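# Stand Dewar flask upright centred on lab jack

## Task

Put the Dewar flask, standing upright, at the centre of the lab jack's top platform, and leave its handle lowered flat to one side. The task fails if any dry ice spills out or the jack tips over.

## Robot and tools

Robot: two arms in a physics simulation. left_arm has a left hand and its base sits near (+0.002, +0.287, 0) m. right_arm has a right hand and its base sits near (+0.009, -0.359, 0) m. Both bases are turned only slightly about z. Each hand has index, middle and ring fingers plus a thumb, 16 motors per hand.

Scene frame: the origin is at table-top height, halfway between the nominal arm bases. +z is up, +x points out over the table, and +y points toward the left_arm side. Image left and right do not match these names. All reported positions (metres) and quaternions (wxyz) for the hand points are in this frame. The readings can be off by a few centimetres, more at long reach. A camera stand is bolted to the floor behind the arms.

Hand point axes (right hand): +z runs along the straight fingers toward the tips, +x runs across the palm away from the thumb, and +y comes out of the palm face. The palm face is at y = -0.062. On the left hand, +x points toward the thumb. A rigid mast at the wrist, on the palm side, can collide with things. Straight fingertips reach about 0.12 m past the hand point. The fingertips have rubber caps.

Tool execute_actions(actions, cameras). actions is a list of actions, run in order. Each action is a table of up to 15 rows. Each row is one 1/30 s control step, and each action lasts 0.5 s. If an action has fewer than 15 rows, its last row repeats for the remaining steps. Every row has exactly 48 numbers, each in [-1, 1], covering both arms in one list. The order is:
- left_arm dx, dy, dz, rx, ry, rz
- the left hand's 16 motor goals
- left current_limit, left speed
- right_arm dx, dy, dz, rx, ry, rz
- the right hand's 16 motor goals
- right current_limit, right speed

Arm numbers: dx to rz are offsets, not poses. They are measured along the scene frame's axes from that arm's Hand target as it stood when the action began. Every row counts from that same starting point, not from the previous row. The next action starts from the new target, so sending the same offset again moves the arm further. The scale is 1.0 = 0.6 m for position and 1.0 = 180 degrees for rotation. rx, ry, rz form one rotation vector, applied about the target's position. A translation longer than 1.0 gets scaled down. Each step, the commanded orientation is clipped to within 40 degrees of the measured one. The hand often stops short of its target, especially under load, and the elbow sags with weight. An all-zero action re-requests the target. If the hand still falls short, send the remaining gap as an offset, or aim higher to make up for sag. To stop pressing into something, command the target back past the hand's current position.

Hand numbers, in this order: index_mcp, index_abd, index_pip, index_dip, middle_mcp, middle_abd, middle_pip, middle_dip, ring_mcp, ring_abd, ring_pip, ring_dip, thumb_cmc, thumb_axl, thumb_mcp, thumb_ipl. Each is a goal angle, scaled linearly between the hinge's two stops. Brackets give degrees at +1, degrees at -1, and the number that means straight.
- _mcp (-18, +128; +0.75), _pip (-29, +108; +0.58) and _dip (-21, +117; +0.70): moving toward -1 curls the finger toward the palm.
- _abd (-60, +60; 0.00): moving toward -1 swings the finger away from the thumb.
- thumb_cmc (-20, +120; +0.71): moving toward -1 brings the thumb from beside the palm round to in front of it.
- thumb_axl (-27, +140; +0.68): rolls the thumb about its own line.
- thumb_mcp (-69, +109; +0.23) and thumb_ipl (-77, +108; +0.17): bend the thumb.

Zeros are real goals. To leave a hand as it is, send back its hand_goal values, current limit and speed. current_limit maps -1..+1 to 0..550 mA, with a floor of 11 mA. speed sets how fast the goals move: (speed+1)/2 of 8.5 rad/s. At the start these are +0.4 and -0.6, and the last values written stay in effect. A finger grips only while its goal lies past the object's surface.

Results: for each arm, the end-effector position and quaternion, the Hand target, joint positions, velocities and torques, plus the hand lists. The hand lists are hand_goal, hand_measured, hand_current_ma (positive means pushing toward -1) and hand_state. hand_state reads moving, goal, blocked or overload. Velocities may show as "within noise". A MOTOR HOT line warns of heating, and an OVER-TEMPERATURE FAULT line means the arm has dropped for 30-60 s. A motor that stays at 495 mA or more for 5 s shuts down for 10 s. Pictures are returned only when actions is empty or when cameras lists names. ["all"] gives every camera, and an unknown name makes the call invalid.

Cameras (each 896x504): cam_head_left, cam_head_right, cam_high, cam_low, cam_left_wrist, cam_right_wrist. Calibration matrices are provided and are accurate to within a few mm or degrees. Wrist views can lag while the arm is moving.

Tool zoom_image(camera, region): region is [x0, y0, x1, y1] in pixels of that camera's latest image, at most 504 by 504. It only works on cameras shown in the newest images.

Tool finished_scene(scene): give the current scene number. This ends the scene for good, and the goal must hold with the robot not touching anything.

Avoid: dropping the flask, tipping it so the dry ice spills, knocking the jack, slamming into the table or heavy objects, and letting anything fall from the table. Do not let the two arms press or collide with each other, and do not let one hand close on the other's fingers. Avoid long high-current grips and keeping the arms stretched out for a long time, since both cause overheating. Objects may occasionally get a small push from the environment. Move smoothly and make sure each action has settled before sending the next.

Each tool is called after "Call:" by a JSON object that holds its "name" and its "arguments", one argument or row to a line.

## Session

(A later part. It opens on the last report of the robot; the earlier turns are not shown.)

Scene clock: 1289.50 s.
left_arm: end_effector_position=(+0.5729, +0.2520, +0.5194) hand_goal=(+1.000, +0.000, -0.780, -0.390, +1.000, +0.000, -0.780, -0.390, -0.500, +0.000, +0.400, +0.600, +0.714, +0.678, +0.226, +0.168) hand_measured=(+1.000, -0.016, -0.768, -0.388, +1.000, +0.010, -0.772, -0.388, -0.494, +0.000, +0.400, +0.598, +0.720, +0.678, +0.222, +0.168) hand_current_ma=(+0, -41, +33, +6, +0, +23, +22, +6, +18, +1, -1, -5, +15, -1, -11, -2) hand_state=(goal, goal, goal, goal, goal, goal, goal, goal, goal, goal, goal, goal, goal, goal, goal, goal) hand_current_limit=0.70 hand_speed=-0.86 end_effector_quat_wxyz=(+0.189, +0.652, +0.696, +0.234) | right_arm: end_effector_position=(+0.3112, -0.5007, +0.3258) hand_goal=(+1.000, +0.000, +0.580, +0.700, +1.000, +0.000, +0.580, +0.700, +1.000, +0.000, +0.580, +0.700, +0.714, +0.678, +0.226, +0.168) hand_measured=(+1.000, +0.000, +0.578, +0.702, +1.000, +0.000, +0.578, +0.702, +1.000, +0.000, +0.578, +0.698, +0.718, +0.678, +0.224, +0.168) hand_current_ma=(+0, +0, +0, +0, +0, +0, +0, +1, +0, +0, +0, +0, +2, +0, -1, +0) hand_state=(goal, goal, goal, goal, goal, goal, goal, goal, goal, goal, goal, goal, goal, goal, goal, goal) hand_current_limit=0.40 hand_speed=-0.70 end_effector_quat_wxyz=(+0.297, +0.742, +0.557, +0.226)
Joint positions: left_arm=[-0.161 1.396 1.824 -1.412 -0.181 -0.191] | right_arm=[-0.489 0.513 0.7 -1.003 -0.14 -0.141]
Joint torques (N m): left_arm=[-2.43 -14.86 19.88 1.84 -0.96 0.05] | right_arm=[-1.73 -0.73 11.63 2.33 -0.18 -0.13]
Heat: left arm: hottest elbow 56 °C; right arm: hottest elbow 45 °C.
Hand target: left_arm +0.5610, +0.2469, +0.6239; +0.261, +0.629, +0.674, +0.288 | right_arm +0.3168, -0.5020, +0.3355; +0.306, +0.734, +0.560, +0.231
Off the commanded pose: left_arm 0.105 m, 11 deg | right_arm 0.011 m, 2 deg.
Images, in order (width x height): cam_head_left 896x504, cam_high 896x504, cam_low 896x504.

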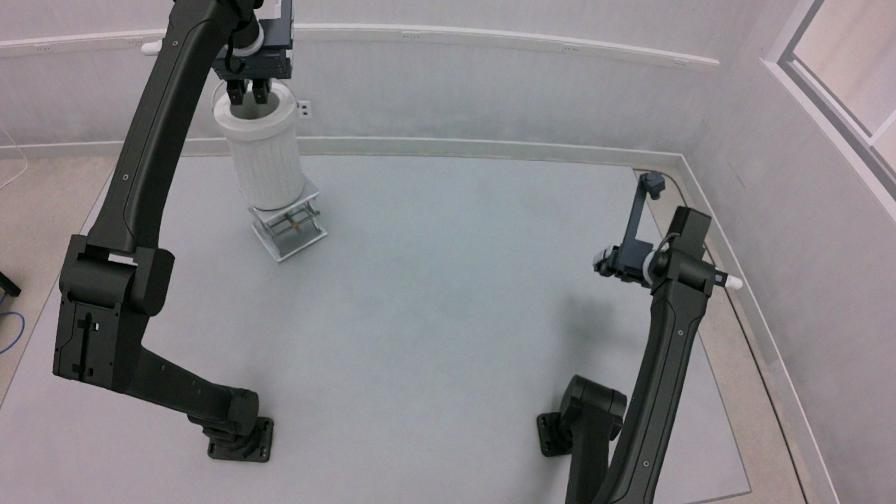

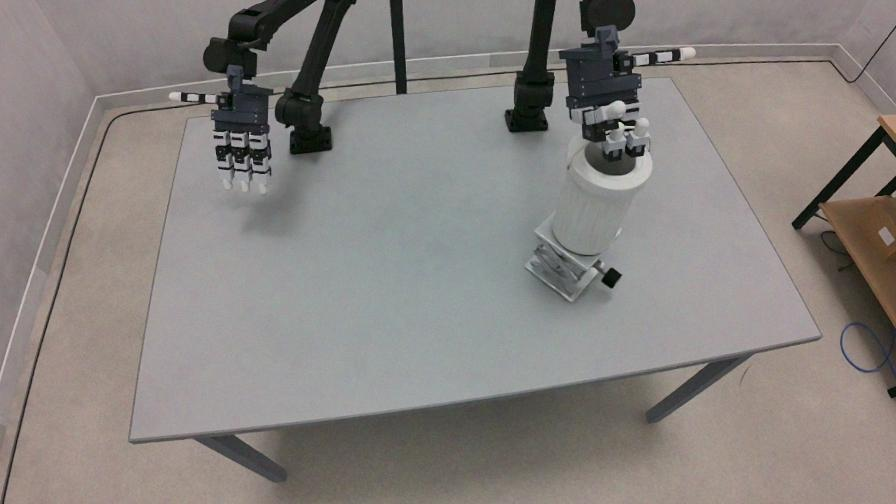

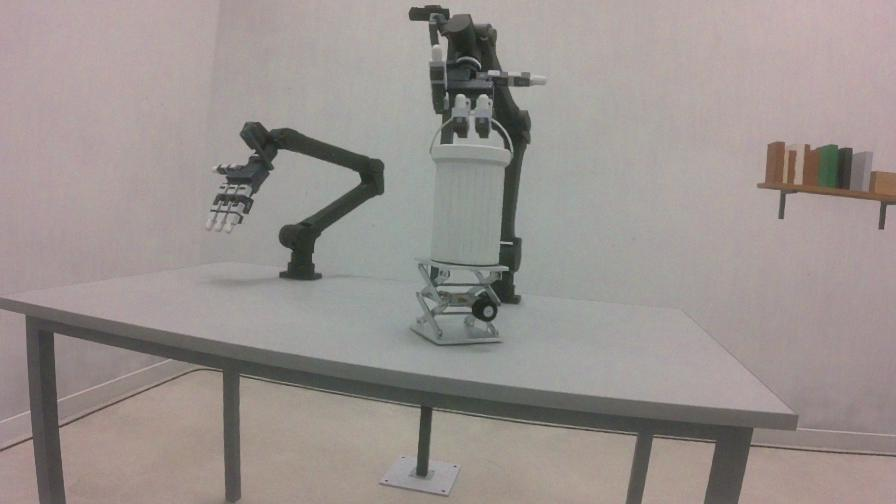

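Call:
{"name": "execute_actions", "arguments": {
  "actions": [
    [[0.0,-0.01,0.012,0,0,0,1,0,-0.78,-0.39,1,0,-0.78,-0.39,-0.5,0,0.4,0.6,0.714,0.678,0.226,0.168,0.7,-0.86,0,0,0,0,0,0,1,0,0.58,0.7,1,0,0.58,0.7,1,0,0.58,0.7,0.714,0.678,0.226,0.168,0.4,-0.7]]
  ],
  "cameras": ["cam_low","cam_high","cam_head_left"]
}}

Call:
{"name": "zoom_image", "arguments": {
  "camera": "cam_low",
  "region": [390, 200, 530, 300]
}}

Call:
{"name": "zoom_image", "arguments": {
  "camera": "cam_high",
  "region": [510, 90, 670, 290]
}}

Call:
{"name": "zoom_image", "arguments": {
  "camera": "cam_head_left",
  "region": [200, 80, 340, 240]
}}

Scene clock: 1295.77 s.
left_arm: end_effector_position=(+0.5743, +0.2429, +0.5209) hand_goal=(+1.000, +0.000, -0.780, -0.390, +1.000, +0.000, -0.780, -0.390, -0.500, +0.000, +0.400, +0.600, +0.714, +0.678, +0.226, +0.168) hand_measured=(+1.000, -0.016, -0.768, -0.388, +1.000, +0.012, -0.770, -0.388, -0.494, +0.000, +0.400, +0.598, +0.720, +0.678, +0.222, +0.168) hand_current_ma=(+0, -42, +34, +6, +0, +30, +24, +6, +18, +1, -1, -5, +15, -1, -11, -2) hand_state=(goal, goal, goal, goal, goal, goal, goal, goal, goal, goal, goal, goal, goal, goal, goal, goal) hand_current_limit=0.70 hand_speed=-0.86 end_effector_quat_wxyz=(+0.184, +0.655, +0.695, +0.232) | right_arm: end_effector_position=(+0.3112, -0.5007, +0.3258) hand_goal=(+1.000, +0.000, +0.580, +0.700, +1.000, +0.000, +0.580, +0.700, +1.000, +0.000, +0.580, +0.700, +0.714, +0.678, +0.226, +0.168) hand_measured=(+1.000, +0.000, +0.578, +0.702, +1.000, +0.000, +0.578, +0.702, +1.000, +0.000, +0.578, +0.698, +0.718, +0.678, +0.224, +0.168) hand_current_ma=(+0, +0, +0, +0, +0, +0, +0, +1, +0, +0, +0, +0, +2, +0, -1, +0) hand_state=(goal, goal, goal, goal, goal, goal, goal, goal, goal, goal, goal, goal, goal, goal, goal, goal) hand_current_limit=0.40 hand_speed=-0.70 end_effector_quat_wxyz=(+0.297, +0.742, +0.557, +0.226)
Joint positions: left_arm=[-0.181 1.413 1.851 -1.436 -0.192 -0.203] | right_arm=[-0.489 0.513 0.7 -1.003 -0.14 -0.141]
Joint torques (N m): left_arm=[-2.55 -15.56 20.22 1.89 -1.01 0.04] | right_arm=[-2.37 -0.67 11.56 2.35 -0.24 -0.17]
Heat: left arm: hottest elbow 59 °C; right arm: hottest elbow 45 °C.
Hand target: left_arm +0.5610, +0.2409, +0.6311; +0.261, +0.629, +0.674, +0.288 | right_arm +0.3168, -0.5020, +0.3355; +0.306, +0.734, +0.560, +0.231
Off the commanded pose: left_arm 0.111 m, 12 deg | right_arm 0.011 m, 2 deg.
Images, in order (width x height): cam_head_left 896x504, cam_high 896x504, cam_low 896x504.

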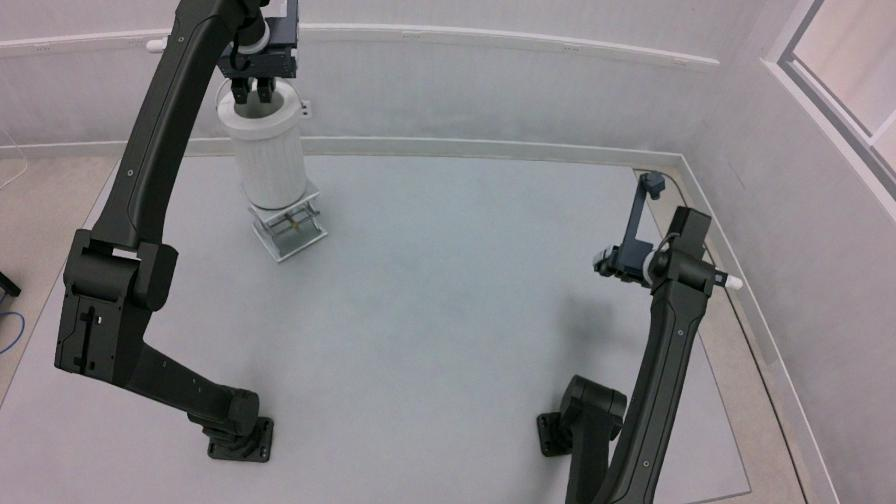

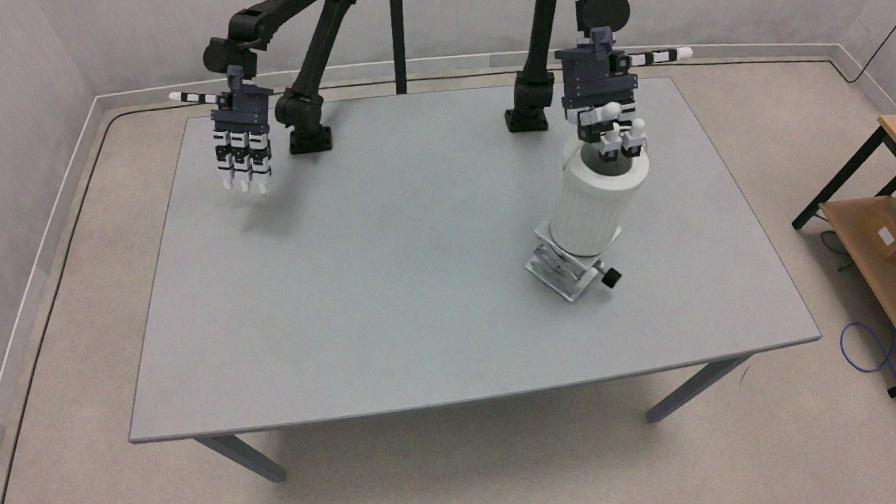

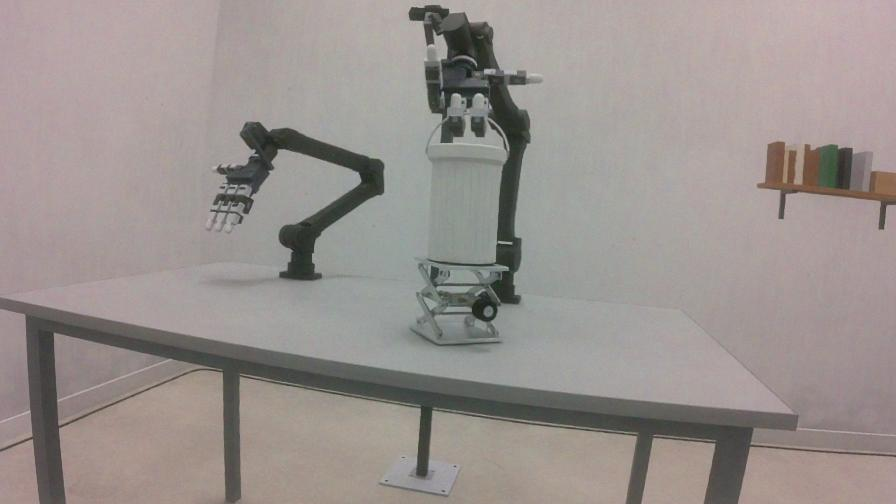

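Scaled by 3.600.

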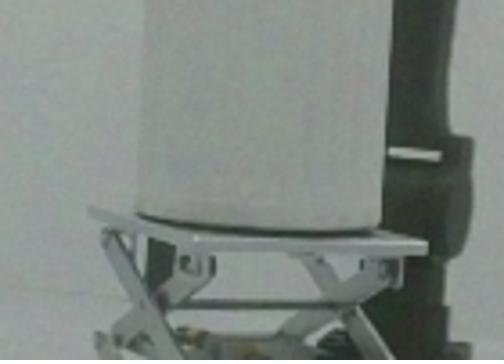

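Scaled by 2.520.

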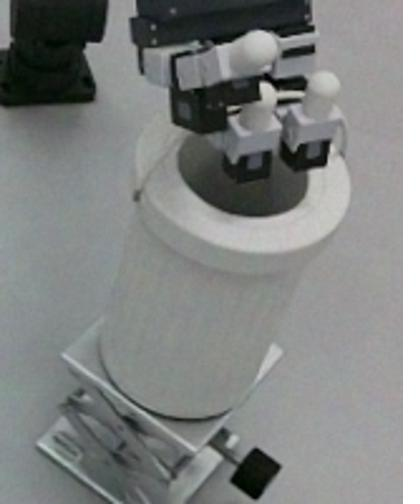

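Scaled by 3.150.

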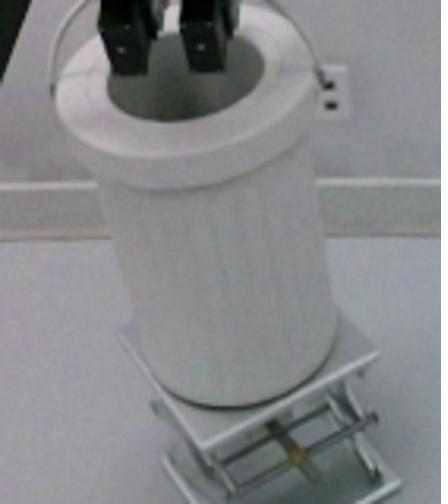

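Call:
{"name": "execute_actions", "arguments": {
  "actions": [
    [[0,0,-0.025,0,0,0,1,0,-0.78,-0.39,1,0,-0.78,-0.39,-0.5,0,0.4,0.6,0.714,0.678,0.226,0.168,0.7,-0.86,0,0,0,0,0,0,1,0,0.58,0.7,1,0,0.58,0.7,1,0,0.58,0.7,0.714,0.678,0.226,0.168,0.4,-0.7]],
    [[0,0,-0.025,0,0,0,1,0,-0.78,-0.39,1,0,-0.78,-0.39,-0.5,0,0.4,0.6,0.714,0.678,0.226,0.168,0.7,-0.86,0,0,0,0,0,0,1,0,0.58,0.7,1,0,0.58,0.7,1,0,0.58,0.7,0.714,0.678,0.226,0.168,0.4,-0.7]]
  ],
  "cameras": ["cam_low","cam_high","cam_head_left"]
}}

Call:
{"name": "zoom_image", "arguments": {
  "camera": "cam_low",
  "region": [390, 200, 530, 300]
}}

Call:
{"name": "zoom_image", "arguments": {
  "camera": "cam_high",
  "region": [510, 90, 670, 290]
}}

Scene clock: 1304.77 s.
left_arm: end_effector_position=(+0.5805, +0.2420, +0.5266) hand_goal=(+1.000, +0.000, -0.780, -0.390, +1.000, +0.000, -0.780, -0.390, -0.500, +0.000, +0.400, +0.600, +0.714, +0.678, +0.226, +0.168) hand_measured=(+1.000, -0.016, -0.768, -0.388, +1.000, +0.014, -0.770, -0.388, -0.494, +0.000, +0.400, +0.598, +0.720, +0.678, +0.222, +0.168) hand_current_ma=(+0, -42, +34, +6, +0, +32, +25, +6, +18, +1, -1, -5, +15, -1, -11, -2) hand_state=(goal, goal, goal, goal, goal, goal, goal, goal, goal, goal, goal, goal, goal, goal, goal, goal) hand_current_limit=0.70 hand_speed=-0.86 end_effector_quat_wxyz=(+0.199, +0.650, +0.693, +0.241) | right_arm: end_effector_position=(+0.3112, -0.5007, +0.3258) hand_goal=(+1.000, +0.000, +0.580, +0.700, +1.000, +0.000, +0.580, +0.700, +1.000, +0.000, +0.580, +0.700, +0.714, +0.678, +0.226, +0.168) hand_measured=(+1.000, +0.000, +0.578, +0.702, +1.000, +0.000, +0.578, +0.702, +1.000, +0.000, +0.578, +0.698, +0.718, +0.678, +0.224, +0.168) hand_current_ma=(+0, +0, +0, +0, +0, +0, +0, +1, +0, +0, +0, +0, +2, +0, -1, +0) hand_state=(goal, goal, goal, goal, goal, goal, goal, goal, goal, goal, goal, goal, goal, goal, goal, goal) hand_current_limit=0.40 hand_speed=-0.70 end_effector_quat_wxyz=(+0.297, +0.742, +0.557, +0.226)
Joint positions: left_arm=[-0.181 1.413 1.847 -1.395 -0.193 -0.204] | right_arm=[-0.489 0.513 0.7 -1.003 -0.14 -0.141]
Joint torques (N m): left_arm=[-2.49 -17.55 12.71 3.26 -0.95 0.08] | right_arm=[-2.08 -0.5 11.64 2.36 -0.23 -0.13]
Heat: left arm: hottest elbow 61 °C; right arm: hottest elbow 45 °C.
Hand target: left_arm +0.5610, +0.2409, +0.6011; +0.261, +0.629, +0.674, +0.288 | right_arm +0.3168, -0.5020, +0.3355; +0.306, +0.734, +0.560, +0.231
Off the commanded pose: left_arm 0.077 m, 9 deg | right_arm 0.011 m, 2 deg.
Images, in order (width x height): cam_head_left 896x504, cam_high 896x504, cam_low 896x504.

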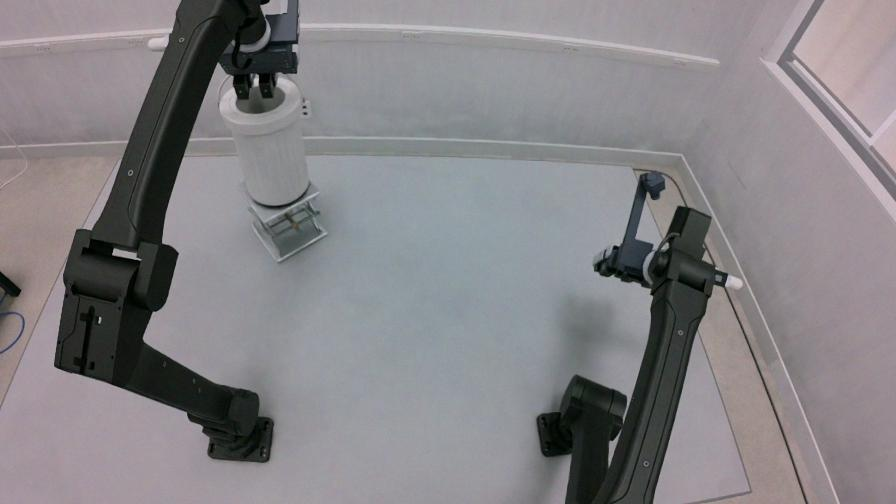

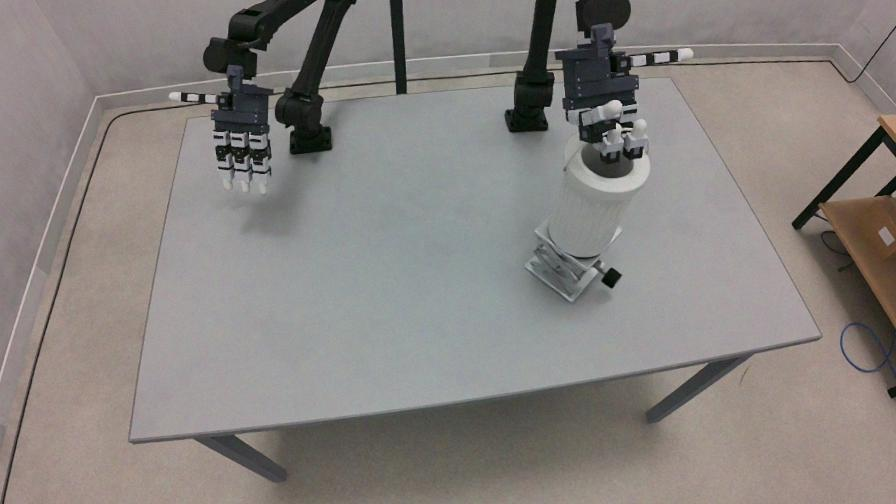

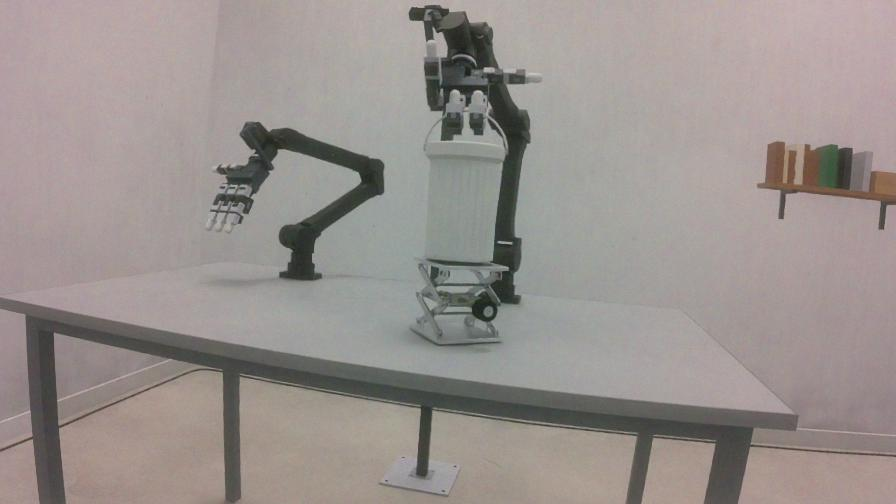

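Scaled by 3.600.

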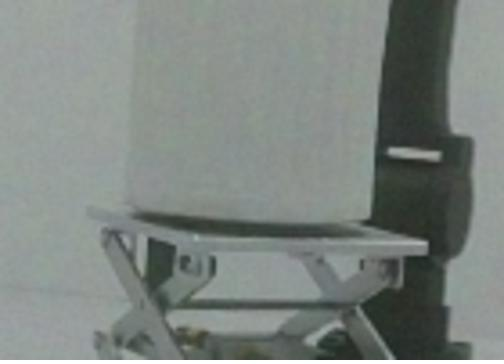

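Scaled by 2.520.

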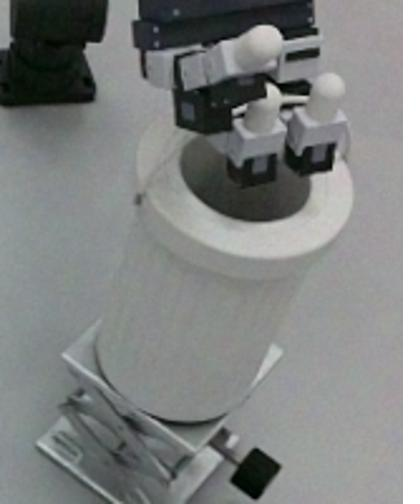

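Call:
{"name": "execute_actions", "arguments": {
  "actions": [
    [[-0.012,0.003,-0.015,0,0,0,1,0,-0.78,-0.39,1,0,-0.78,-0.39,-0.5,0,0.4,0.6,0.714,0.678,0.226,0.168,0.7,-0.86,0,0,0,0,0,0,1,0,0.58,0.7,1,0,0.58,0.7,1,0,0.58,0.7,0.714,0.678,0.226,0.168,0.4,-0.7]]
  ],
  "cameras": ["cam_low","cam_high","cam_head_left"]
}}

Call:
{"name": "zoom_image", "arguments": {
  "camera": "cam_low",
  "region": [390, 200, 530, 300]
}}

Call:
{"name": "zoom_image", "arguments": {
  "camera": "cam_high",
  "region": [510, 90, 670, 290]
}}

Call:
{"name": "zoom_image", "arguments": {
  "camera": "cam_head_left",
  "region": [200, 80, 340, 240]
}}

Scene clock: 1310.10 s.
left_arm: end_effector_position=(+0.5741, +0.2445, +0.5211) hand_goal=(+1.000, +0.000, -0.780, -0.390, +1.000, +0.000, -0.780, -0.390, -0.500, +0.000, +0.400, +0.600, +0.714, +0.678, +0.226, +0.168) hand_measured=(+1.000, -0.018, -0.768, -0.388, +1.000, +0.012, -0.770, -0.388, -0.492, +0.000, +0.400, +0.598, +0.720, +0.678, +0.222, +0.168) hand_current_ma=(+0, -42, +34, +6, +0, +29, +25, +6, +20, +1, -1, -5, +15, -1, -11, -2) hand_state=(goal, goal, goal, goal, goal, goal, goal, goal, goal, goal, goal, goal, goal, goal, goal, goal) hand_current_limit=0.70 hand_speed=-0.86 end_effector_quat_wxyz=(+0.201, +0.648, +0.693, +0.244) | right_arm: end_effector_position=(+0.3112, -0.5007, +0.3258) hand_goal=(+1.000, +0.000, +0.580, +0.700, +1.000, +0.000, +0.580, +0.700, +1.000, +0.000, +0.580, +0.700, +0.714, +0.678, +0.226, +0.168) hand_measured=(+1.000, +0.000, +0.578, +0.702, +1.000, +0.000, +0.578, +0.702, +1.000, +0.000, +0.578, +0.698, +0.718, +0.678, +0.224, +0.168) hand_current_ma=(+0, +0, +0, +0, +0, +0, +0, +1, +0, +0, +0, +0, +2, +0, -1, +0) hand_state=(goal, goal, goal, goal, goal, goal, goal, goal, goal, goal, goal, goal, goal, goal, goal, goal) hand_current_limit=0.40 hand_speed=-0.70 end_effector_quat_wxyz=(+0.297, +0.742, +0.557, +0.226)
Joint positions: left_arm=[-0.179 1.385 1.799 -1.369 -0.195 -0.204] | right_arm=[-0.489 0.513 0.7 -1.003 -0.14 -0.141]
Joint torques (N m): left_arm=[-2.43 -17.67 12.3 3.29 -0.83 0.08] | right_arm=[-1.85 -0.85 11.73 2.25 -0.21 -0.17]
Heat: left arm: hottest elbow 60 °C; right arm: hottest elbow 45 °C.
Hand target: left_arm +0.5538, +0.2427, +0.5921; +0.261, +0.629, +0.674, +0.288 | right_arm +0.3168, -0.5020, +0.3355; +0.306, +0.734, +0.560, +0.231
Off the commanded pose: left_arm 0.074 m, 9 deg | right_arm 0.011 m, 2 deg.
Images, in order (width x height): cam_head_left 896x504, cam_high 896x504, cam_low 896x504.

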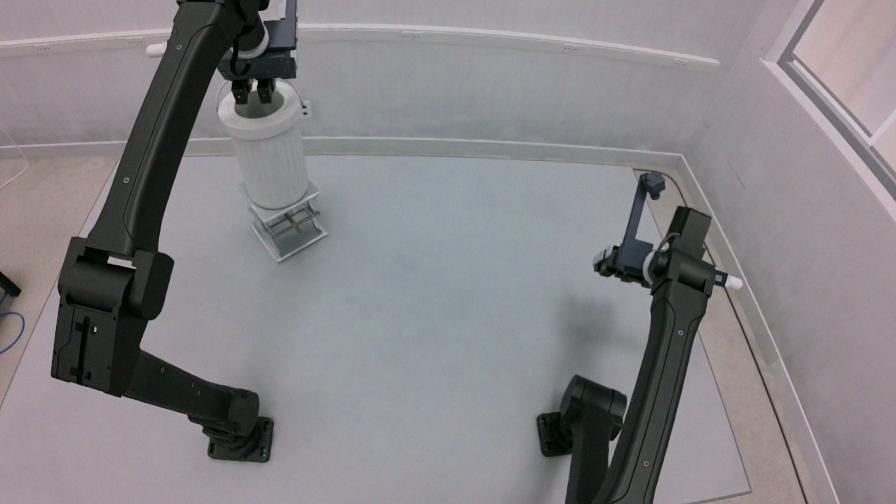

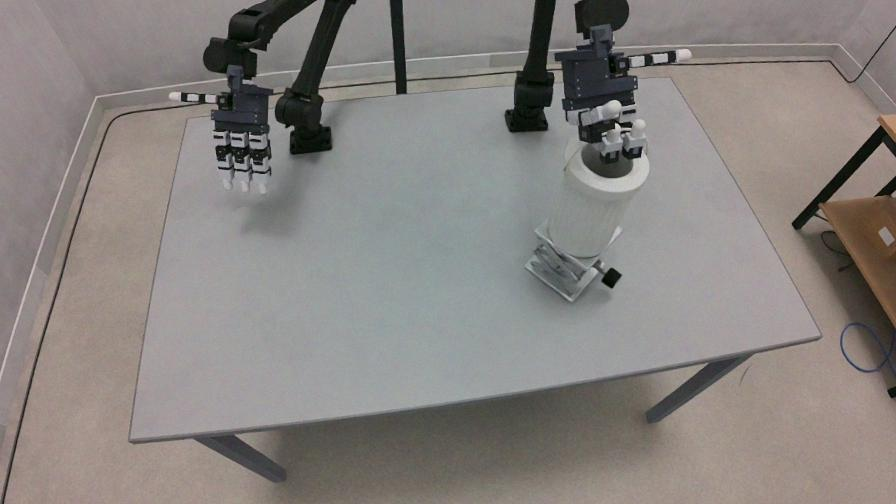

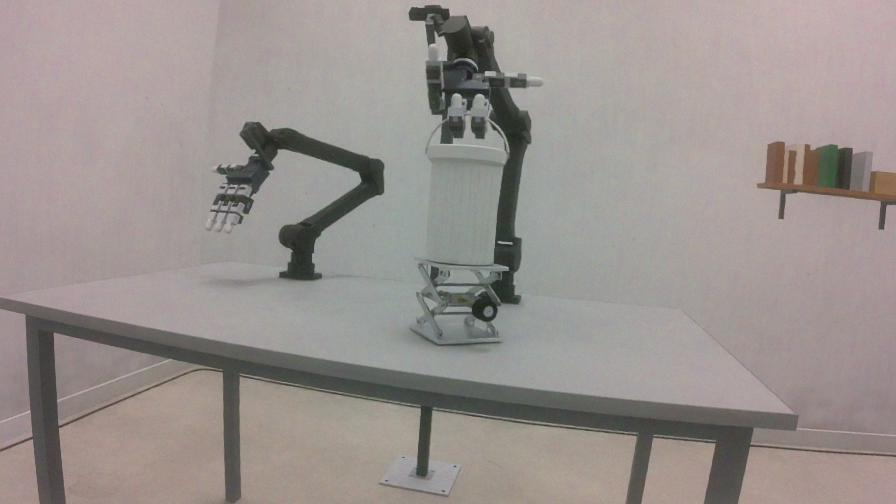

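Scaled by 3.600.

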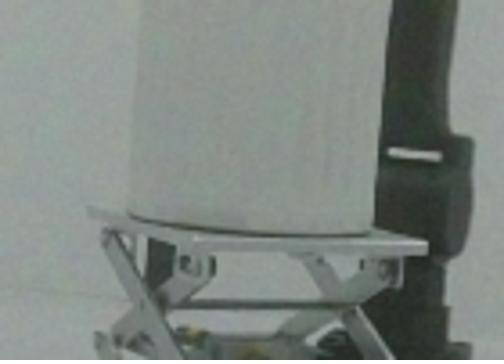

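Scaled by 2.520.

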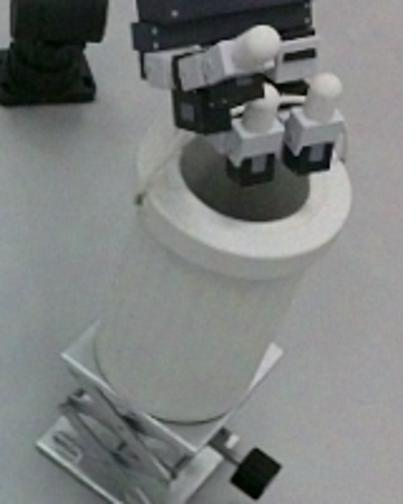

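Scaled by 3.150.

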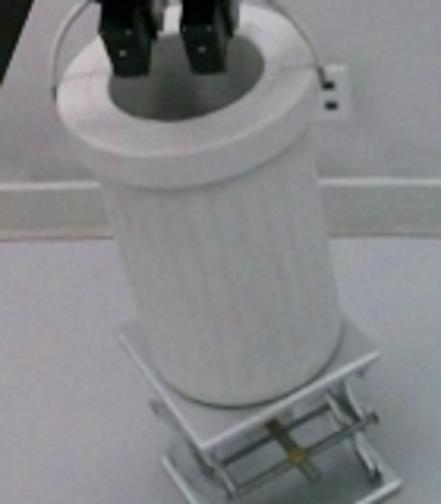

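Call:
{"name": "execute_actions", "arguments": {
  "actions": [
    [[0.003,0,-0.02,0,0,0,1,0,-0.78,-0.39,1,0,-0.78,-0.39,-0.5,0,0.4,0.6,0.714,0.678,0.226,0.168,0.7,-0.86,0,0,0,0,0,0,1,0,0.58,0.7,1,0,0.58,0.7,1,0,0.58,0.7,0.714,0.678,0.226,0.168,0.4,-0.7]],
    [[0.003,0.003,-0.02,0,0,0,1,0,-0.78,-0.39,1,0,-0.78,-0.39,-0.5,0,0.4,0.6,0.714,0.678,0.226,0.168,0.7,-0.86,0,0,0,0,0,0,1,0,0.58,0.7,1,0,0.58,0.7,1,0,0.58,0.7,0.714,0.678,0.226,0.168,0.4,-0.7]]
  ],
  "cameras": ["cam_low","cam_high"]
}}

Call:
{"name": "zoom_image", "arguments": {
  "camera": "cam_low",
  "region": [390, 200, 530, 300]
}}

Call:
{"name": "zoom_image", "arguments": {
  "camera": "cam_high",
  "region": [510, 90, 670, 290]
}}

Scene clock: 1319.23 s.
left_arm: end_effector_position=(+0.5702, +0.2467, +0.5214) hand_goal=(+1.000, +0.000, -0.780, -0.390, +1.000, +0.000, -0.780, -0.390, -0.500, +0.000, +0.400, +0.600, +0.714, +0.678, +0.226, +0.168) hand_measured=(+1.000, -0.012, -0.768, -0.388, +1.000, +0.012, -0.770, -0.388, -0.492, +0.000, +0.400, +0.598, +0.720, +0.678, +0.222, +0.168) hand_current_ma=(+0, -28, +30, +6, +0, +29, +25, +6, +20, +1, -1, -5, +15, -1, -11, -2) hand_state=(goal, goal, goal, goal, goal, goal, goal, goal, goal, goal, goal, goal, goal, goal, goal, goal) hand_current_limit=0.70 hand_speed=-0.86 end_effector_quat_wxyz=(+0.220, +0.640, +0.690, +0.257) | right_arm: end_effector_position=(+0.3112, -0.5007, +0.3258) hand_goal=(+1.000, +0.000, +0.580, +0.700, +1.000, +0.000, +0.580, +0.700, +1.000, +0.000, +0.580, +0.700, +0.714, +0.678, +0.226, +0.168) hand_measured=(+1.000, +0.000, +0.578, +0.702, +1.000, +0.000, +0.578, +0.702, +1.000, +0.000, +0.578, +0.698, +0.718, +0.678, +0.224, +0.168) hand_current_ma=(+0, +0, +0, +0, +0, +0, +0, +1, +0, +0, +0, +0, +2, +0, -1, +0) hand_state=(goal, goal, goal, goal, goal, goal, goal, goal, goal, goal, goal, goal, goal, goal, goal, goal) hand_current_limit=0.40 hand_speed=-0.70 end_effector_quat_wxyz=(+0.297, +0.742, +0.557, +0.226)
Joint positions: left_arm=[-0.178 1.345 1.732 -1.291 -0.198 -0.204] | right_arm=[-0.489 0.513 0.7 -1.003 -0.14 -0.141]
Joint torques (N m): left_arm=[-1.79 -14.86 11.26 2.91 -0.61 0.14] | right_arm=[-2.37 -0.67 11.64 2.24 -0.21 -0.12]
Heat: left arm: hottest elbow 58 °C; right arm: hottest elbow 45 °C.
Hand target: left_arm +0.5574, +0.2445, +0.5681; +0.261, +0.629, +0.674, +0.288 | right_arm +0.3168, -0.5020, +0.3355; +0.306, +0.734, +0.560, +0.231
Off the commanded pose: left_arm 0.048 m, 6 deg | right_arm 0.011 m, 2 deg.
Images, in order (width x height): cam_high 896x504, cam_low 896x504.

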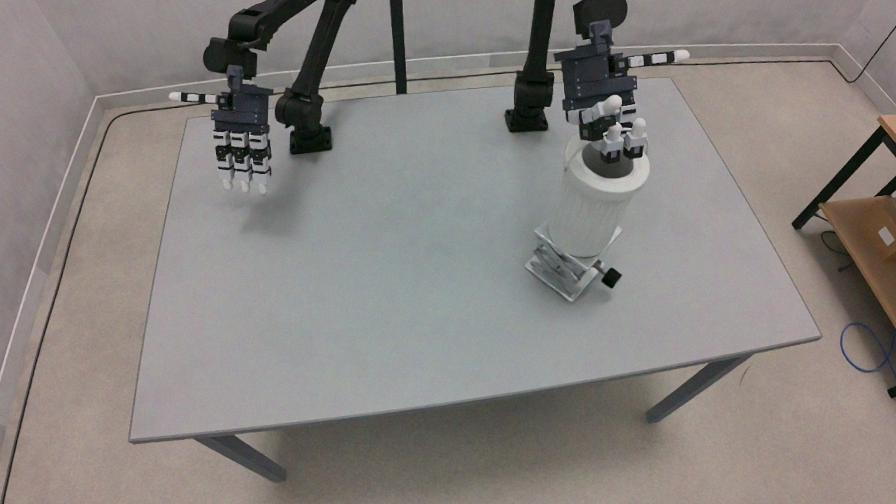

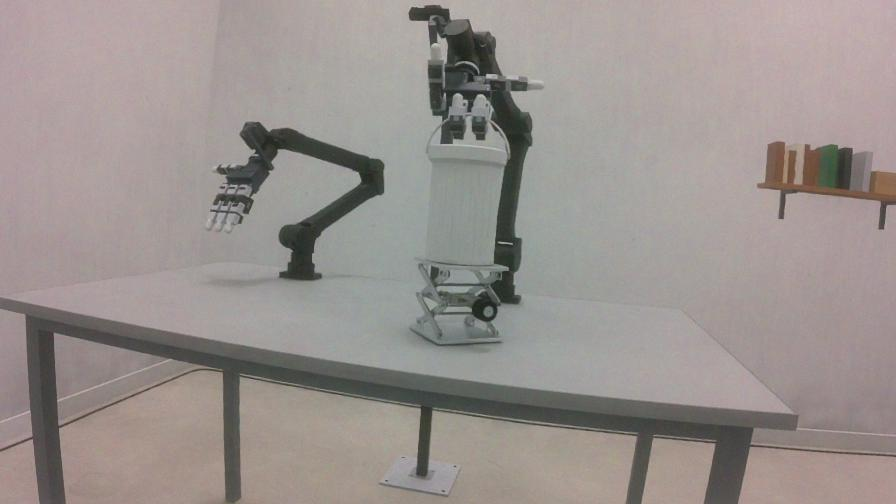

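Scaled by 3.600.

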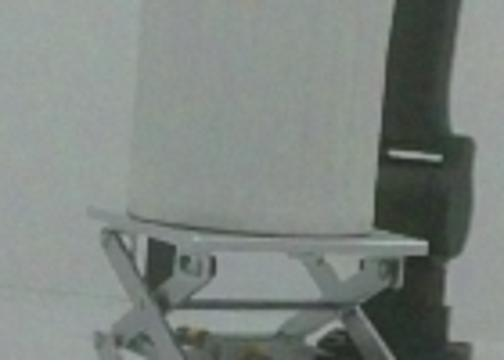

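Scaled by 2.520.

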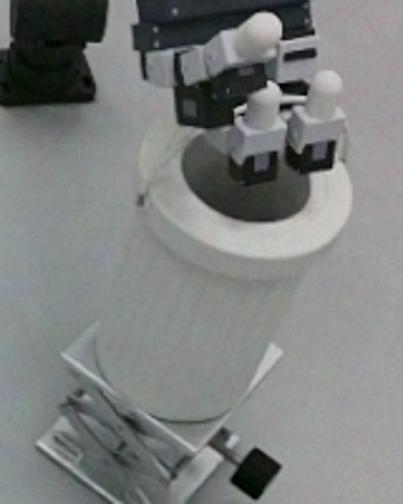

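Call:
{"name": "execute_actions", "arguments": {
  "actions": [
    [[0,0.003,-0.02,0,0,0,1,0,-0.78,-0.39,1,0,-0.78,-0.39,-0.5,0,0.4,0.6,0.714,0.678,0.226,0.168,0.7,-0.86,0,0,0,0,0,0,1,0,0.58,0.7,1,0,0.58,0.7,1,0,0.58,0.7,0.714,0.678,0.226,0.168,0.4,-0.7]],
    [[0,0,-0.015,0,0,0,1,0,-0.78,-0.39,1,0,-0.78,-0.39,-0.5,0,0.4,0.6,0.714,0.678,0.226,0.168,0.7,-0.86,0,0,0,0,0,0,1,0,0.58,0.7,1,0,0.58,0.7,1,0,0.58,0.7,0.714,0.678,0.226,0.168,0.4,-0.7]]
  ],
  "cameras": ["cam_low","cam_left_wrist"]
}}

Call:
{"name": "zoom_image", "arguments": {
  "camera": "cam_low",
  "region": [390, 100, 530, 300]
}}

Scene clock: 1325.73 s.
left_arm: end_effector_position=(+0.5646, +0.2477, +0.5223) hand_goal=(+1.000, +0.000, -0.780, -0.390, +1.000, +0.000, -0.780, -0.390, -0.500, +0.000, +0.400, +0.600, +0.714, +0.678, +0.226, +0.168) hand_measured=(+1.000, -0.004, -0.772, -0.388, +1.000, +0.006, -0.772, -0.388, -0.492, +0.000, +0.400, +0.598, +0.720, +0.678, +0.222, +0.168) hand_current_ma=(+0, -10, +20, +6, +0, +14, +22, +6, +20, +1, -1, -5, +15, -1, -11, -2) hand_state=(goal, goal, goal, goal, goal, goal, goal, goal, goal, goal, goal, goal, goal, goal, goal, goal) hand_current_limit=0.70 hand_speed=-0.86 end_effector_quat_wxyz=(+0.239, +0.633, +0.685, +0.269) | right_arm: end_effector_position=(+0.3112, -0.5007, +0.3258) hand_goal=(+1.000, +0.000, +0.580, +0.700, +1.000, +0.000, +0.580, +0.700, +1.000, +0.000, +0.580, +0.700, +0.714, +0.678, +0.226, +0.168) hand_measured=(+1.000, +0.000, +0.578, +0.702, +1.000, +0.000, +0.578, +0.702, +1.000, +0.000, +0.578, +0.698, +0.718, +0.678, +0.224, +0.168) hand_current_ma=(+0, +0, +0, +0, +0, +0, +0, +1, +0, +0, +0, +0, +2, +0, -1, +0) hand_state=(goal, goal, goal, goal, goal, goal, goal, goal, goal, goal, goal, goal, goal, goal, goal, goal) hand_current_limit=0.40 hand_speed=-0.70 end_effector_quat_wxyz=(+0.297, +0.742, +0.557, +0.226)
Joint positions: left_arm=[-0.178 1.306 1.669 -1.22 -0.198 -0.203] | right_arm=[-0.489 0.513 0.7 -1.003 -0.14 -0.141]
Joint torques (N m): left_arm=[-1.61 -12.63 10.21 2.51 -0.5 0.17] | right_arm=[-2.02 -0.38 11.58 2.4 -0.2 -0.14]
Heat: left arm: hottest elbow 57 °C; right arm: hottest elbow 45 °C.
Hand target: left_arm +0.5574, +0.2463, +0.5471; +0.261, +0.629, +0.674, +0.288 | right_arm +0.3168, -0.5020, +0.3355; +0.306, +0.734, +0.560, +0.231
Off the commanded pose: left_arm 0.026 m, 4 deg | right_arm 0.011 m, 2 deg.
camera_calibration:
cam_left_wrist: T_world_to_cam=[[-0.372842, -0.81192, -0.449193, 0.61737], [-0.927385, 0.31002, 0.20939, 0.284375], [-0.0307492, 0.494645, -0.868551, 0.47237], [0, 0, 0, 1]] pos_world=[0.508432, 0.179438, 0.62805]
Images, in order (width x height): cam_low 896x504, cam_left_wrist 896x504.

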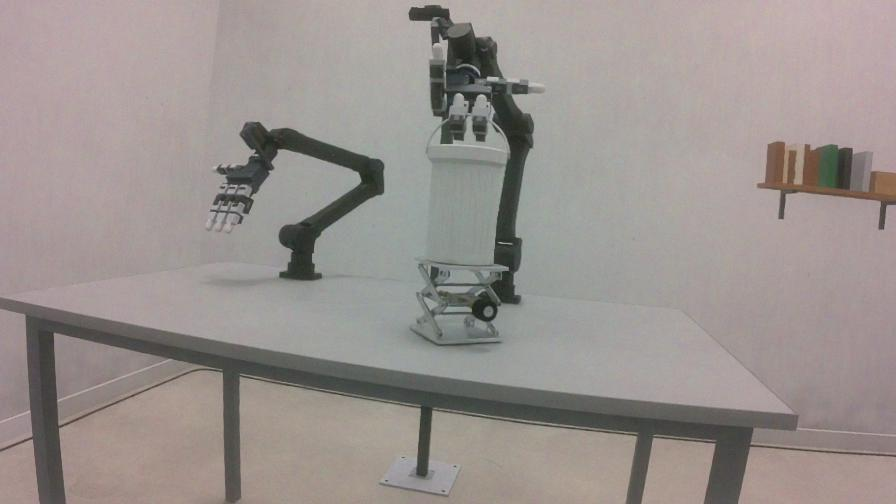

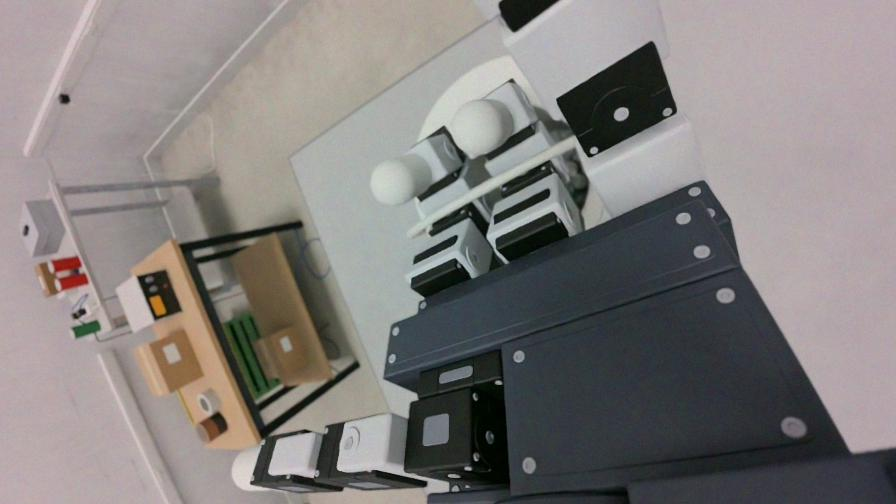

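Scaled by 2.520.

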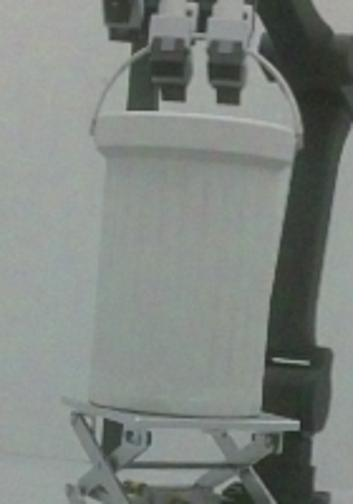

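Call:
{"name": "execute_actions", "arguments": {
  "actions": [
    [[0,0,-0.015,0,0,0,1,0,-0.78,-0.39,1,0,-0.78,-0.39,-0.5,0,0.4,0.6,0.714,0.678,0.226,0.168,0.7,-0.86,0,0,0,0,0,0,1,0,0.58,0.7,1,0,0.58,0.7,1,0,0.58,0.7,0.714,0.678,0.226,0.168,0.4,-0.7]],
    [[0,0,-0.005,0,0,0,1,0,-0.78,0.77,1,0,-0.78,0.77,-0.5,0,0.4,0.6,0.714,0.678,0.226,0.168,0.4,-0.7,0,0,0,0,0,0,1,0,0.58,0.7,1,0,0.58,0.7,1,0,0.58,0.7,0.714,0.678,0.226,0.168,0.4,-0.7]]
  ],
  "cameras": ["cam_low","cam_left_wrist"]
}}

Call:
{"name": "zoom_image", "arguments": {
  "camera": "cam_low",
  "region": [390, 100, 530, 300]
}}

Scene clock: 1333.00 s.
left_arm: end_effector_position=(+0.5615, +0.2483, +0.5230) hand_goal=(+1.000, +0.000, -0.780, +0.770, +1.000, +0.000, -0.780, +0.770, -0.500, +0.000, +0.400, +0.600, +0.714, +0.678, +0.226, +0.168) hand_measured=(+1.000, -0.004, -0.774, +0.768, +1.000, +0.004, -0.772, +0.768, -0.492, +0.000, +0.400, +0.598, +0.720, +0.678, +0.222, +0.168) hand_current_ma=(+0, -6, +17, -5, +0, +7, +18, -5, +20, +1, -1, -5, +15, -1, -11, -2) hand_state=(goal, goal, goal, goal, goal, goal, goal, goal, goal, goal, goal, goal, goal, goal, goal, goal) hand_current_limit=0.40 hand_speed=-0.70 end_effector_quat_wxyz=(+0.250, +0.629, +0.683, +0.276) | right_arm: end_effector_position=(+0.3112, -0.5007, +0.3258) hand_goal=(+1.000, +0.000, +0.580, +0.700, +1.000, +0.000, +0.580, +0.700, +1.000, +0.000, +0.580, +0.700, +0.714, +0.678, +0.226, +0.168) hand_measured=(+1.000, +0.000, +0.578, +0.702, +1.000, +0.000, +0.578, +0.702, +1.000, +0.000, +0.578, +0.698, +0.718, +0.678, +0.224, +0.168) hand_current_ma=(+0, +0, +0, +0, +0, +0, +0, +1, +0, +0, +0, +0, +2, +0, -1, +0) hand_state=(goal, goal, goal, goal, goal, goal, goal, goal, goal, goal, goal, goal, goal, goal, goal, goal) hand_current_limit=0.40 hand_speed=-0.70 end_effector_quat_wxyz=(+0.297, +0.742, +0.557, +0.226)
Joint positions: left_arm=[-0.178 1.284 1.635 -1.18 -0.198 -0.203] | right_arm=[-0.489 0.513 0.7 -1.003 -0.14 -0.141]
Joint torques (N m): left_arm=[-1.49 -11.46 9.57 2.25 -0.48 0.18] | right_arm=[-1.85 -0.5 11.62 2.28 -0.23 -0.18]
Heat: left arm: hottest elbow 55 °C; right arm: hottest elbow 45 °C.
Hand target: left_arm +0.5574, +0.2463, +0.5351; +0.261, +0.629, +0.674, +0.288 | right_arm +0.3168, -0.5020, +0.3355; +0.306, +0.734, +0.560, +0.231
Off the commanded pose: left_arm 0.013 m, 2 deg | right_arm 0.011 m, 2 deg.
camera_calibration:
cam_left_wrist: T_world_to_cam=[[-0.360572, -0.814432, -0.45463, 0.613662], [-0.932703, 0.311036, 0.182542, 0.297932], [-0.00726149, 0.489855, -0.871774, 0.462334], [0, 0, 0, 1]] pos_world=[0.502508, 0.180642, 0.627655]
Images, in order (width x height): cam_low 896x504, cam_left_wrist 896x504.

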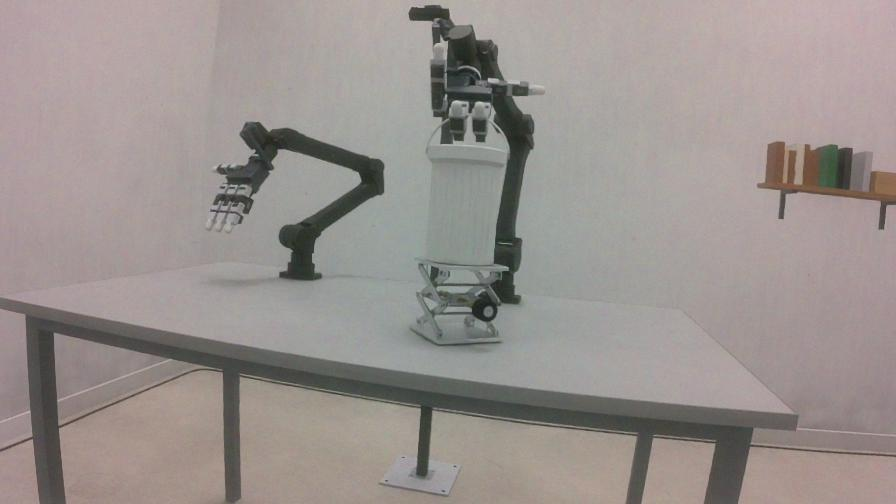

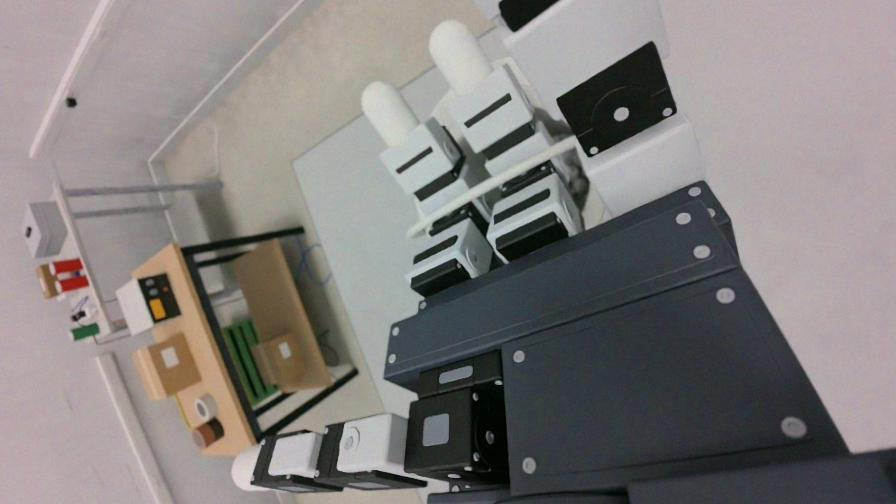

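Scaled by 2.520.

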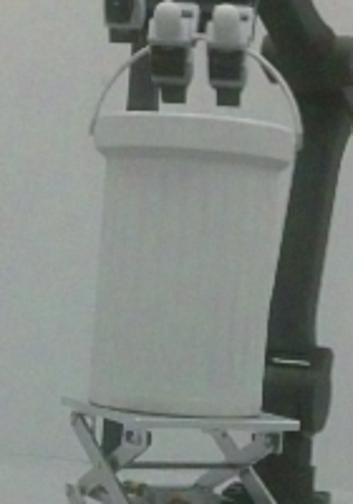

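Call:
{"name": "execute_actions", "arguments": {
  "actions": [
    [[0,0,-0.015,0,0,0,1,0,-0.78,0.77,1,0,-0.78,0.77,-0.5,0,0.4,0.6,0.714,0.678,0.226,0.168,0.4,-0.7,0,0,0,0,0,0,1,0,0.58,0.7,1,0,0.58,0.7,1,0,0.58,0.7,0.714,0.678,0.226,0.168,0.4,-0.7]],
    [[0,0,-0.01,0,0,0,1,0,-0.45,0.77,1,0,-0.45,0.77,-0.5,0,0.4,0.6,0.714,0.678,0.226,0.168,0.4,-0.7,0,0,0,0,0,0,1,0,0.58,0.7,1,0,0.58,0.7,1,0,0.58,0.7,0.714,0.678,0.226,0.168,0.4,-0.7]]
  ],
  "cameras": ["cam_low","cam_left_wrist"]
}}

Call:
{"name": "zoom_image", "arguments": {
  "camera": "cam_low",
  "region": [390, 100, 530, 300]
}}

Scene clock: 1339.23 s.
left_arm: end_effector_position=(+0.5590, +0.2488, +0.5134) hand_goal=(+1.000, +0.000, -0.450, +0.770, +1.000, +0.000, -0.450, +0.770, -0.500, +0.000, +0.400, +0.600, +0.714, +0.678, +0.226, +0.168) hand_measured=(+1.000, -0.004, -0.450, +0.768, +1.000, +0.004, -0.450, +0.768, -0.492, +0.000, +0.400, +0.598, +0.720, +0.678, +0.222, +0.168) hand_current_ma=(+0, -6, +0, -5, +0, +6, +0, -5, +20, +1, -1, -5, +15, -1, -11, -2) hand_state=(goal, goal, goal, goal, goal, goal, goal, goal, goal, goal, goal, goal, goal, goal, goal, goal) hand_current_limit=0.40 hand_speed=-0.70 end_effector_quat_wxyz=(+0.254, +0.627, +0.682, +0.278) | right_arm: end_effector_position=(+0.3112, -0.5007, +0.3258) hand_goal=(+1.000, +0.000, +0.580, +0.700, +1.000, +0.000, +0.580, +0.700, +1.000, +0.000, +0.580, +0.700, +0.714, +0.678, +0.226, +0.168) hand_measured=(+1.000, +0.000, +0.578, +0.702, +1.000, +0.000, +0.578, +0.702, +1.000, +0.000, +0.578, +0.698, +0.718, +0.678, +0.224, +0.168) hand_current_ma=(+0, +0, +0, +0, +0, +0, +0, +1, +0, +0, +0, +0, +2, +0, -1, +0) hand_state=(goal, goal, goal, goal, goal, goal, goal, goal, goal, goal, goal, goal, goal, goal, goal, goal) hand_current_limit=0.40 hand_speed=-0.70 end_effector_quat_wxyz=(+0.297, +0.742, +0.557, +0.226)
Joint positions: left_arm=[-0.178 1.264 1.584 -1.139 -0.198 -0.203] | right_arm=[-0.489 0.513 0.7 -1.003 -0.14 -0.141]
Joint torques (N m): left_arm=[-1.67 -10.75 9.48 2.18 -0.46 0.18] | right_arm=[-1.96 -0.91 11.59 2.29 -0.19 -0.14]
Heat: left arm: hottest elbow 54 °C; right arm: hottest elbow 45 °C.
Hand target: left_arm +0.5574, +0.2463, +0.5201; +0.261, +0.629, +0.674, +0.288 | right_arm +0.3168, -0.5020, +0.3355; +0.306, +0.734, +0.560, +0.231
Off the commanded pose: left_arm 0.007 m, 2 deg | right_arm 0.011 m, 2 deg.
camera_calibration:
cam_left_wrist: T_world_to_cam=[[-0.355785, -0.815386, -0.456686, 0.607386], [-0.934566, 0.311423, 0.172053, 0.303638], [0.00193302, 0.488017, -0.872832, 0.449472], [0, 0, 0, 1]] pos_world=[0.498999, 0.181344, 0.617456]
Images, in order (width x height): cam_low 896x504, cam_left_wrist 896x504.

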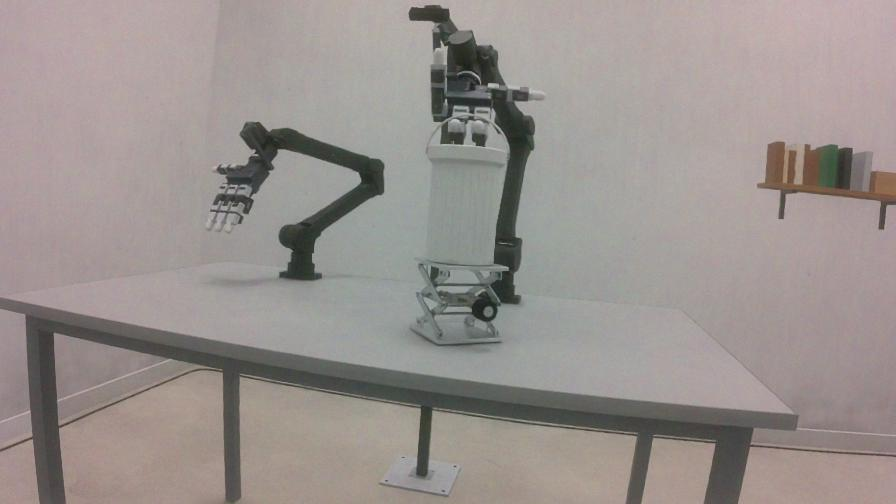

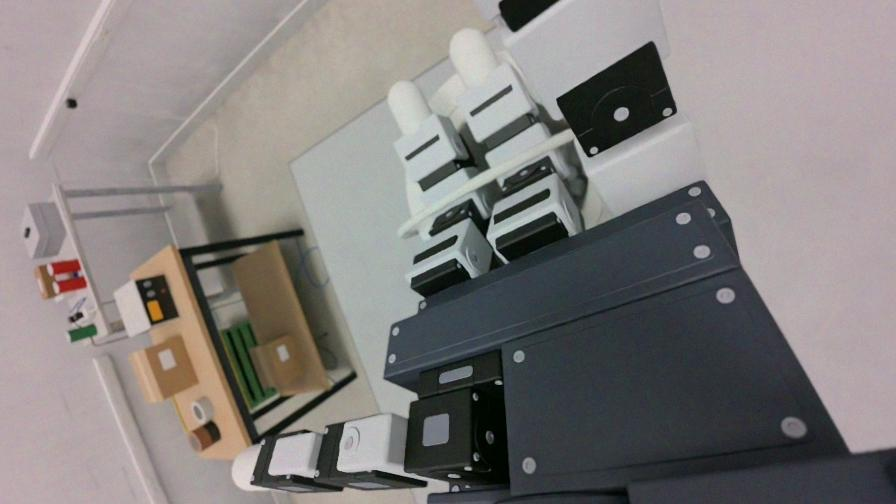

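Scaled by 2.520.

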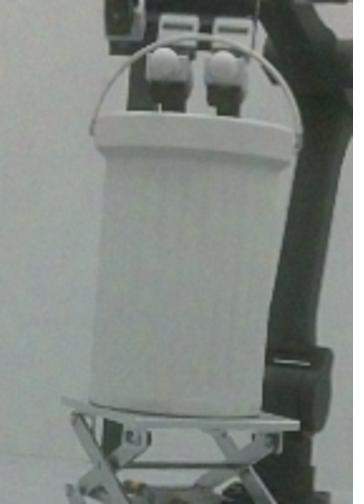

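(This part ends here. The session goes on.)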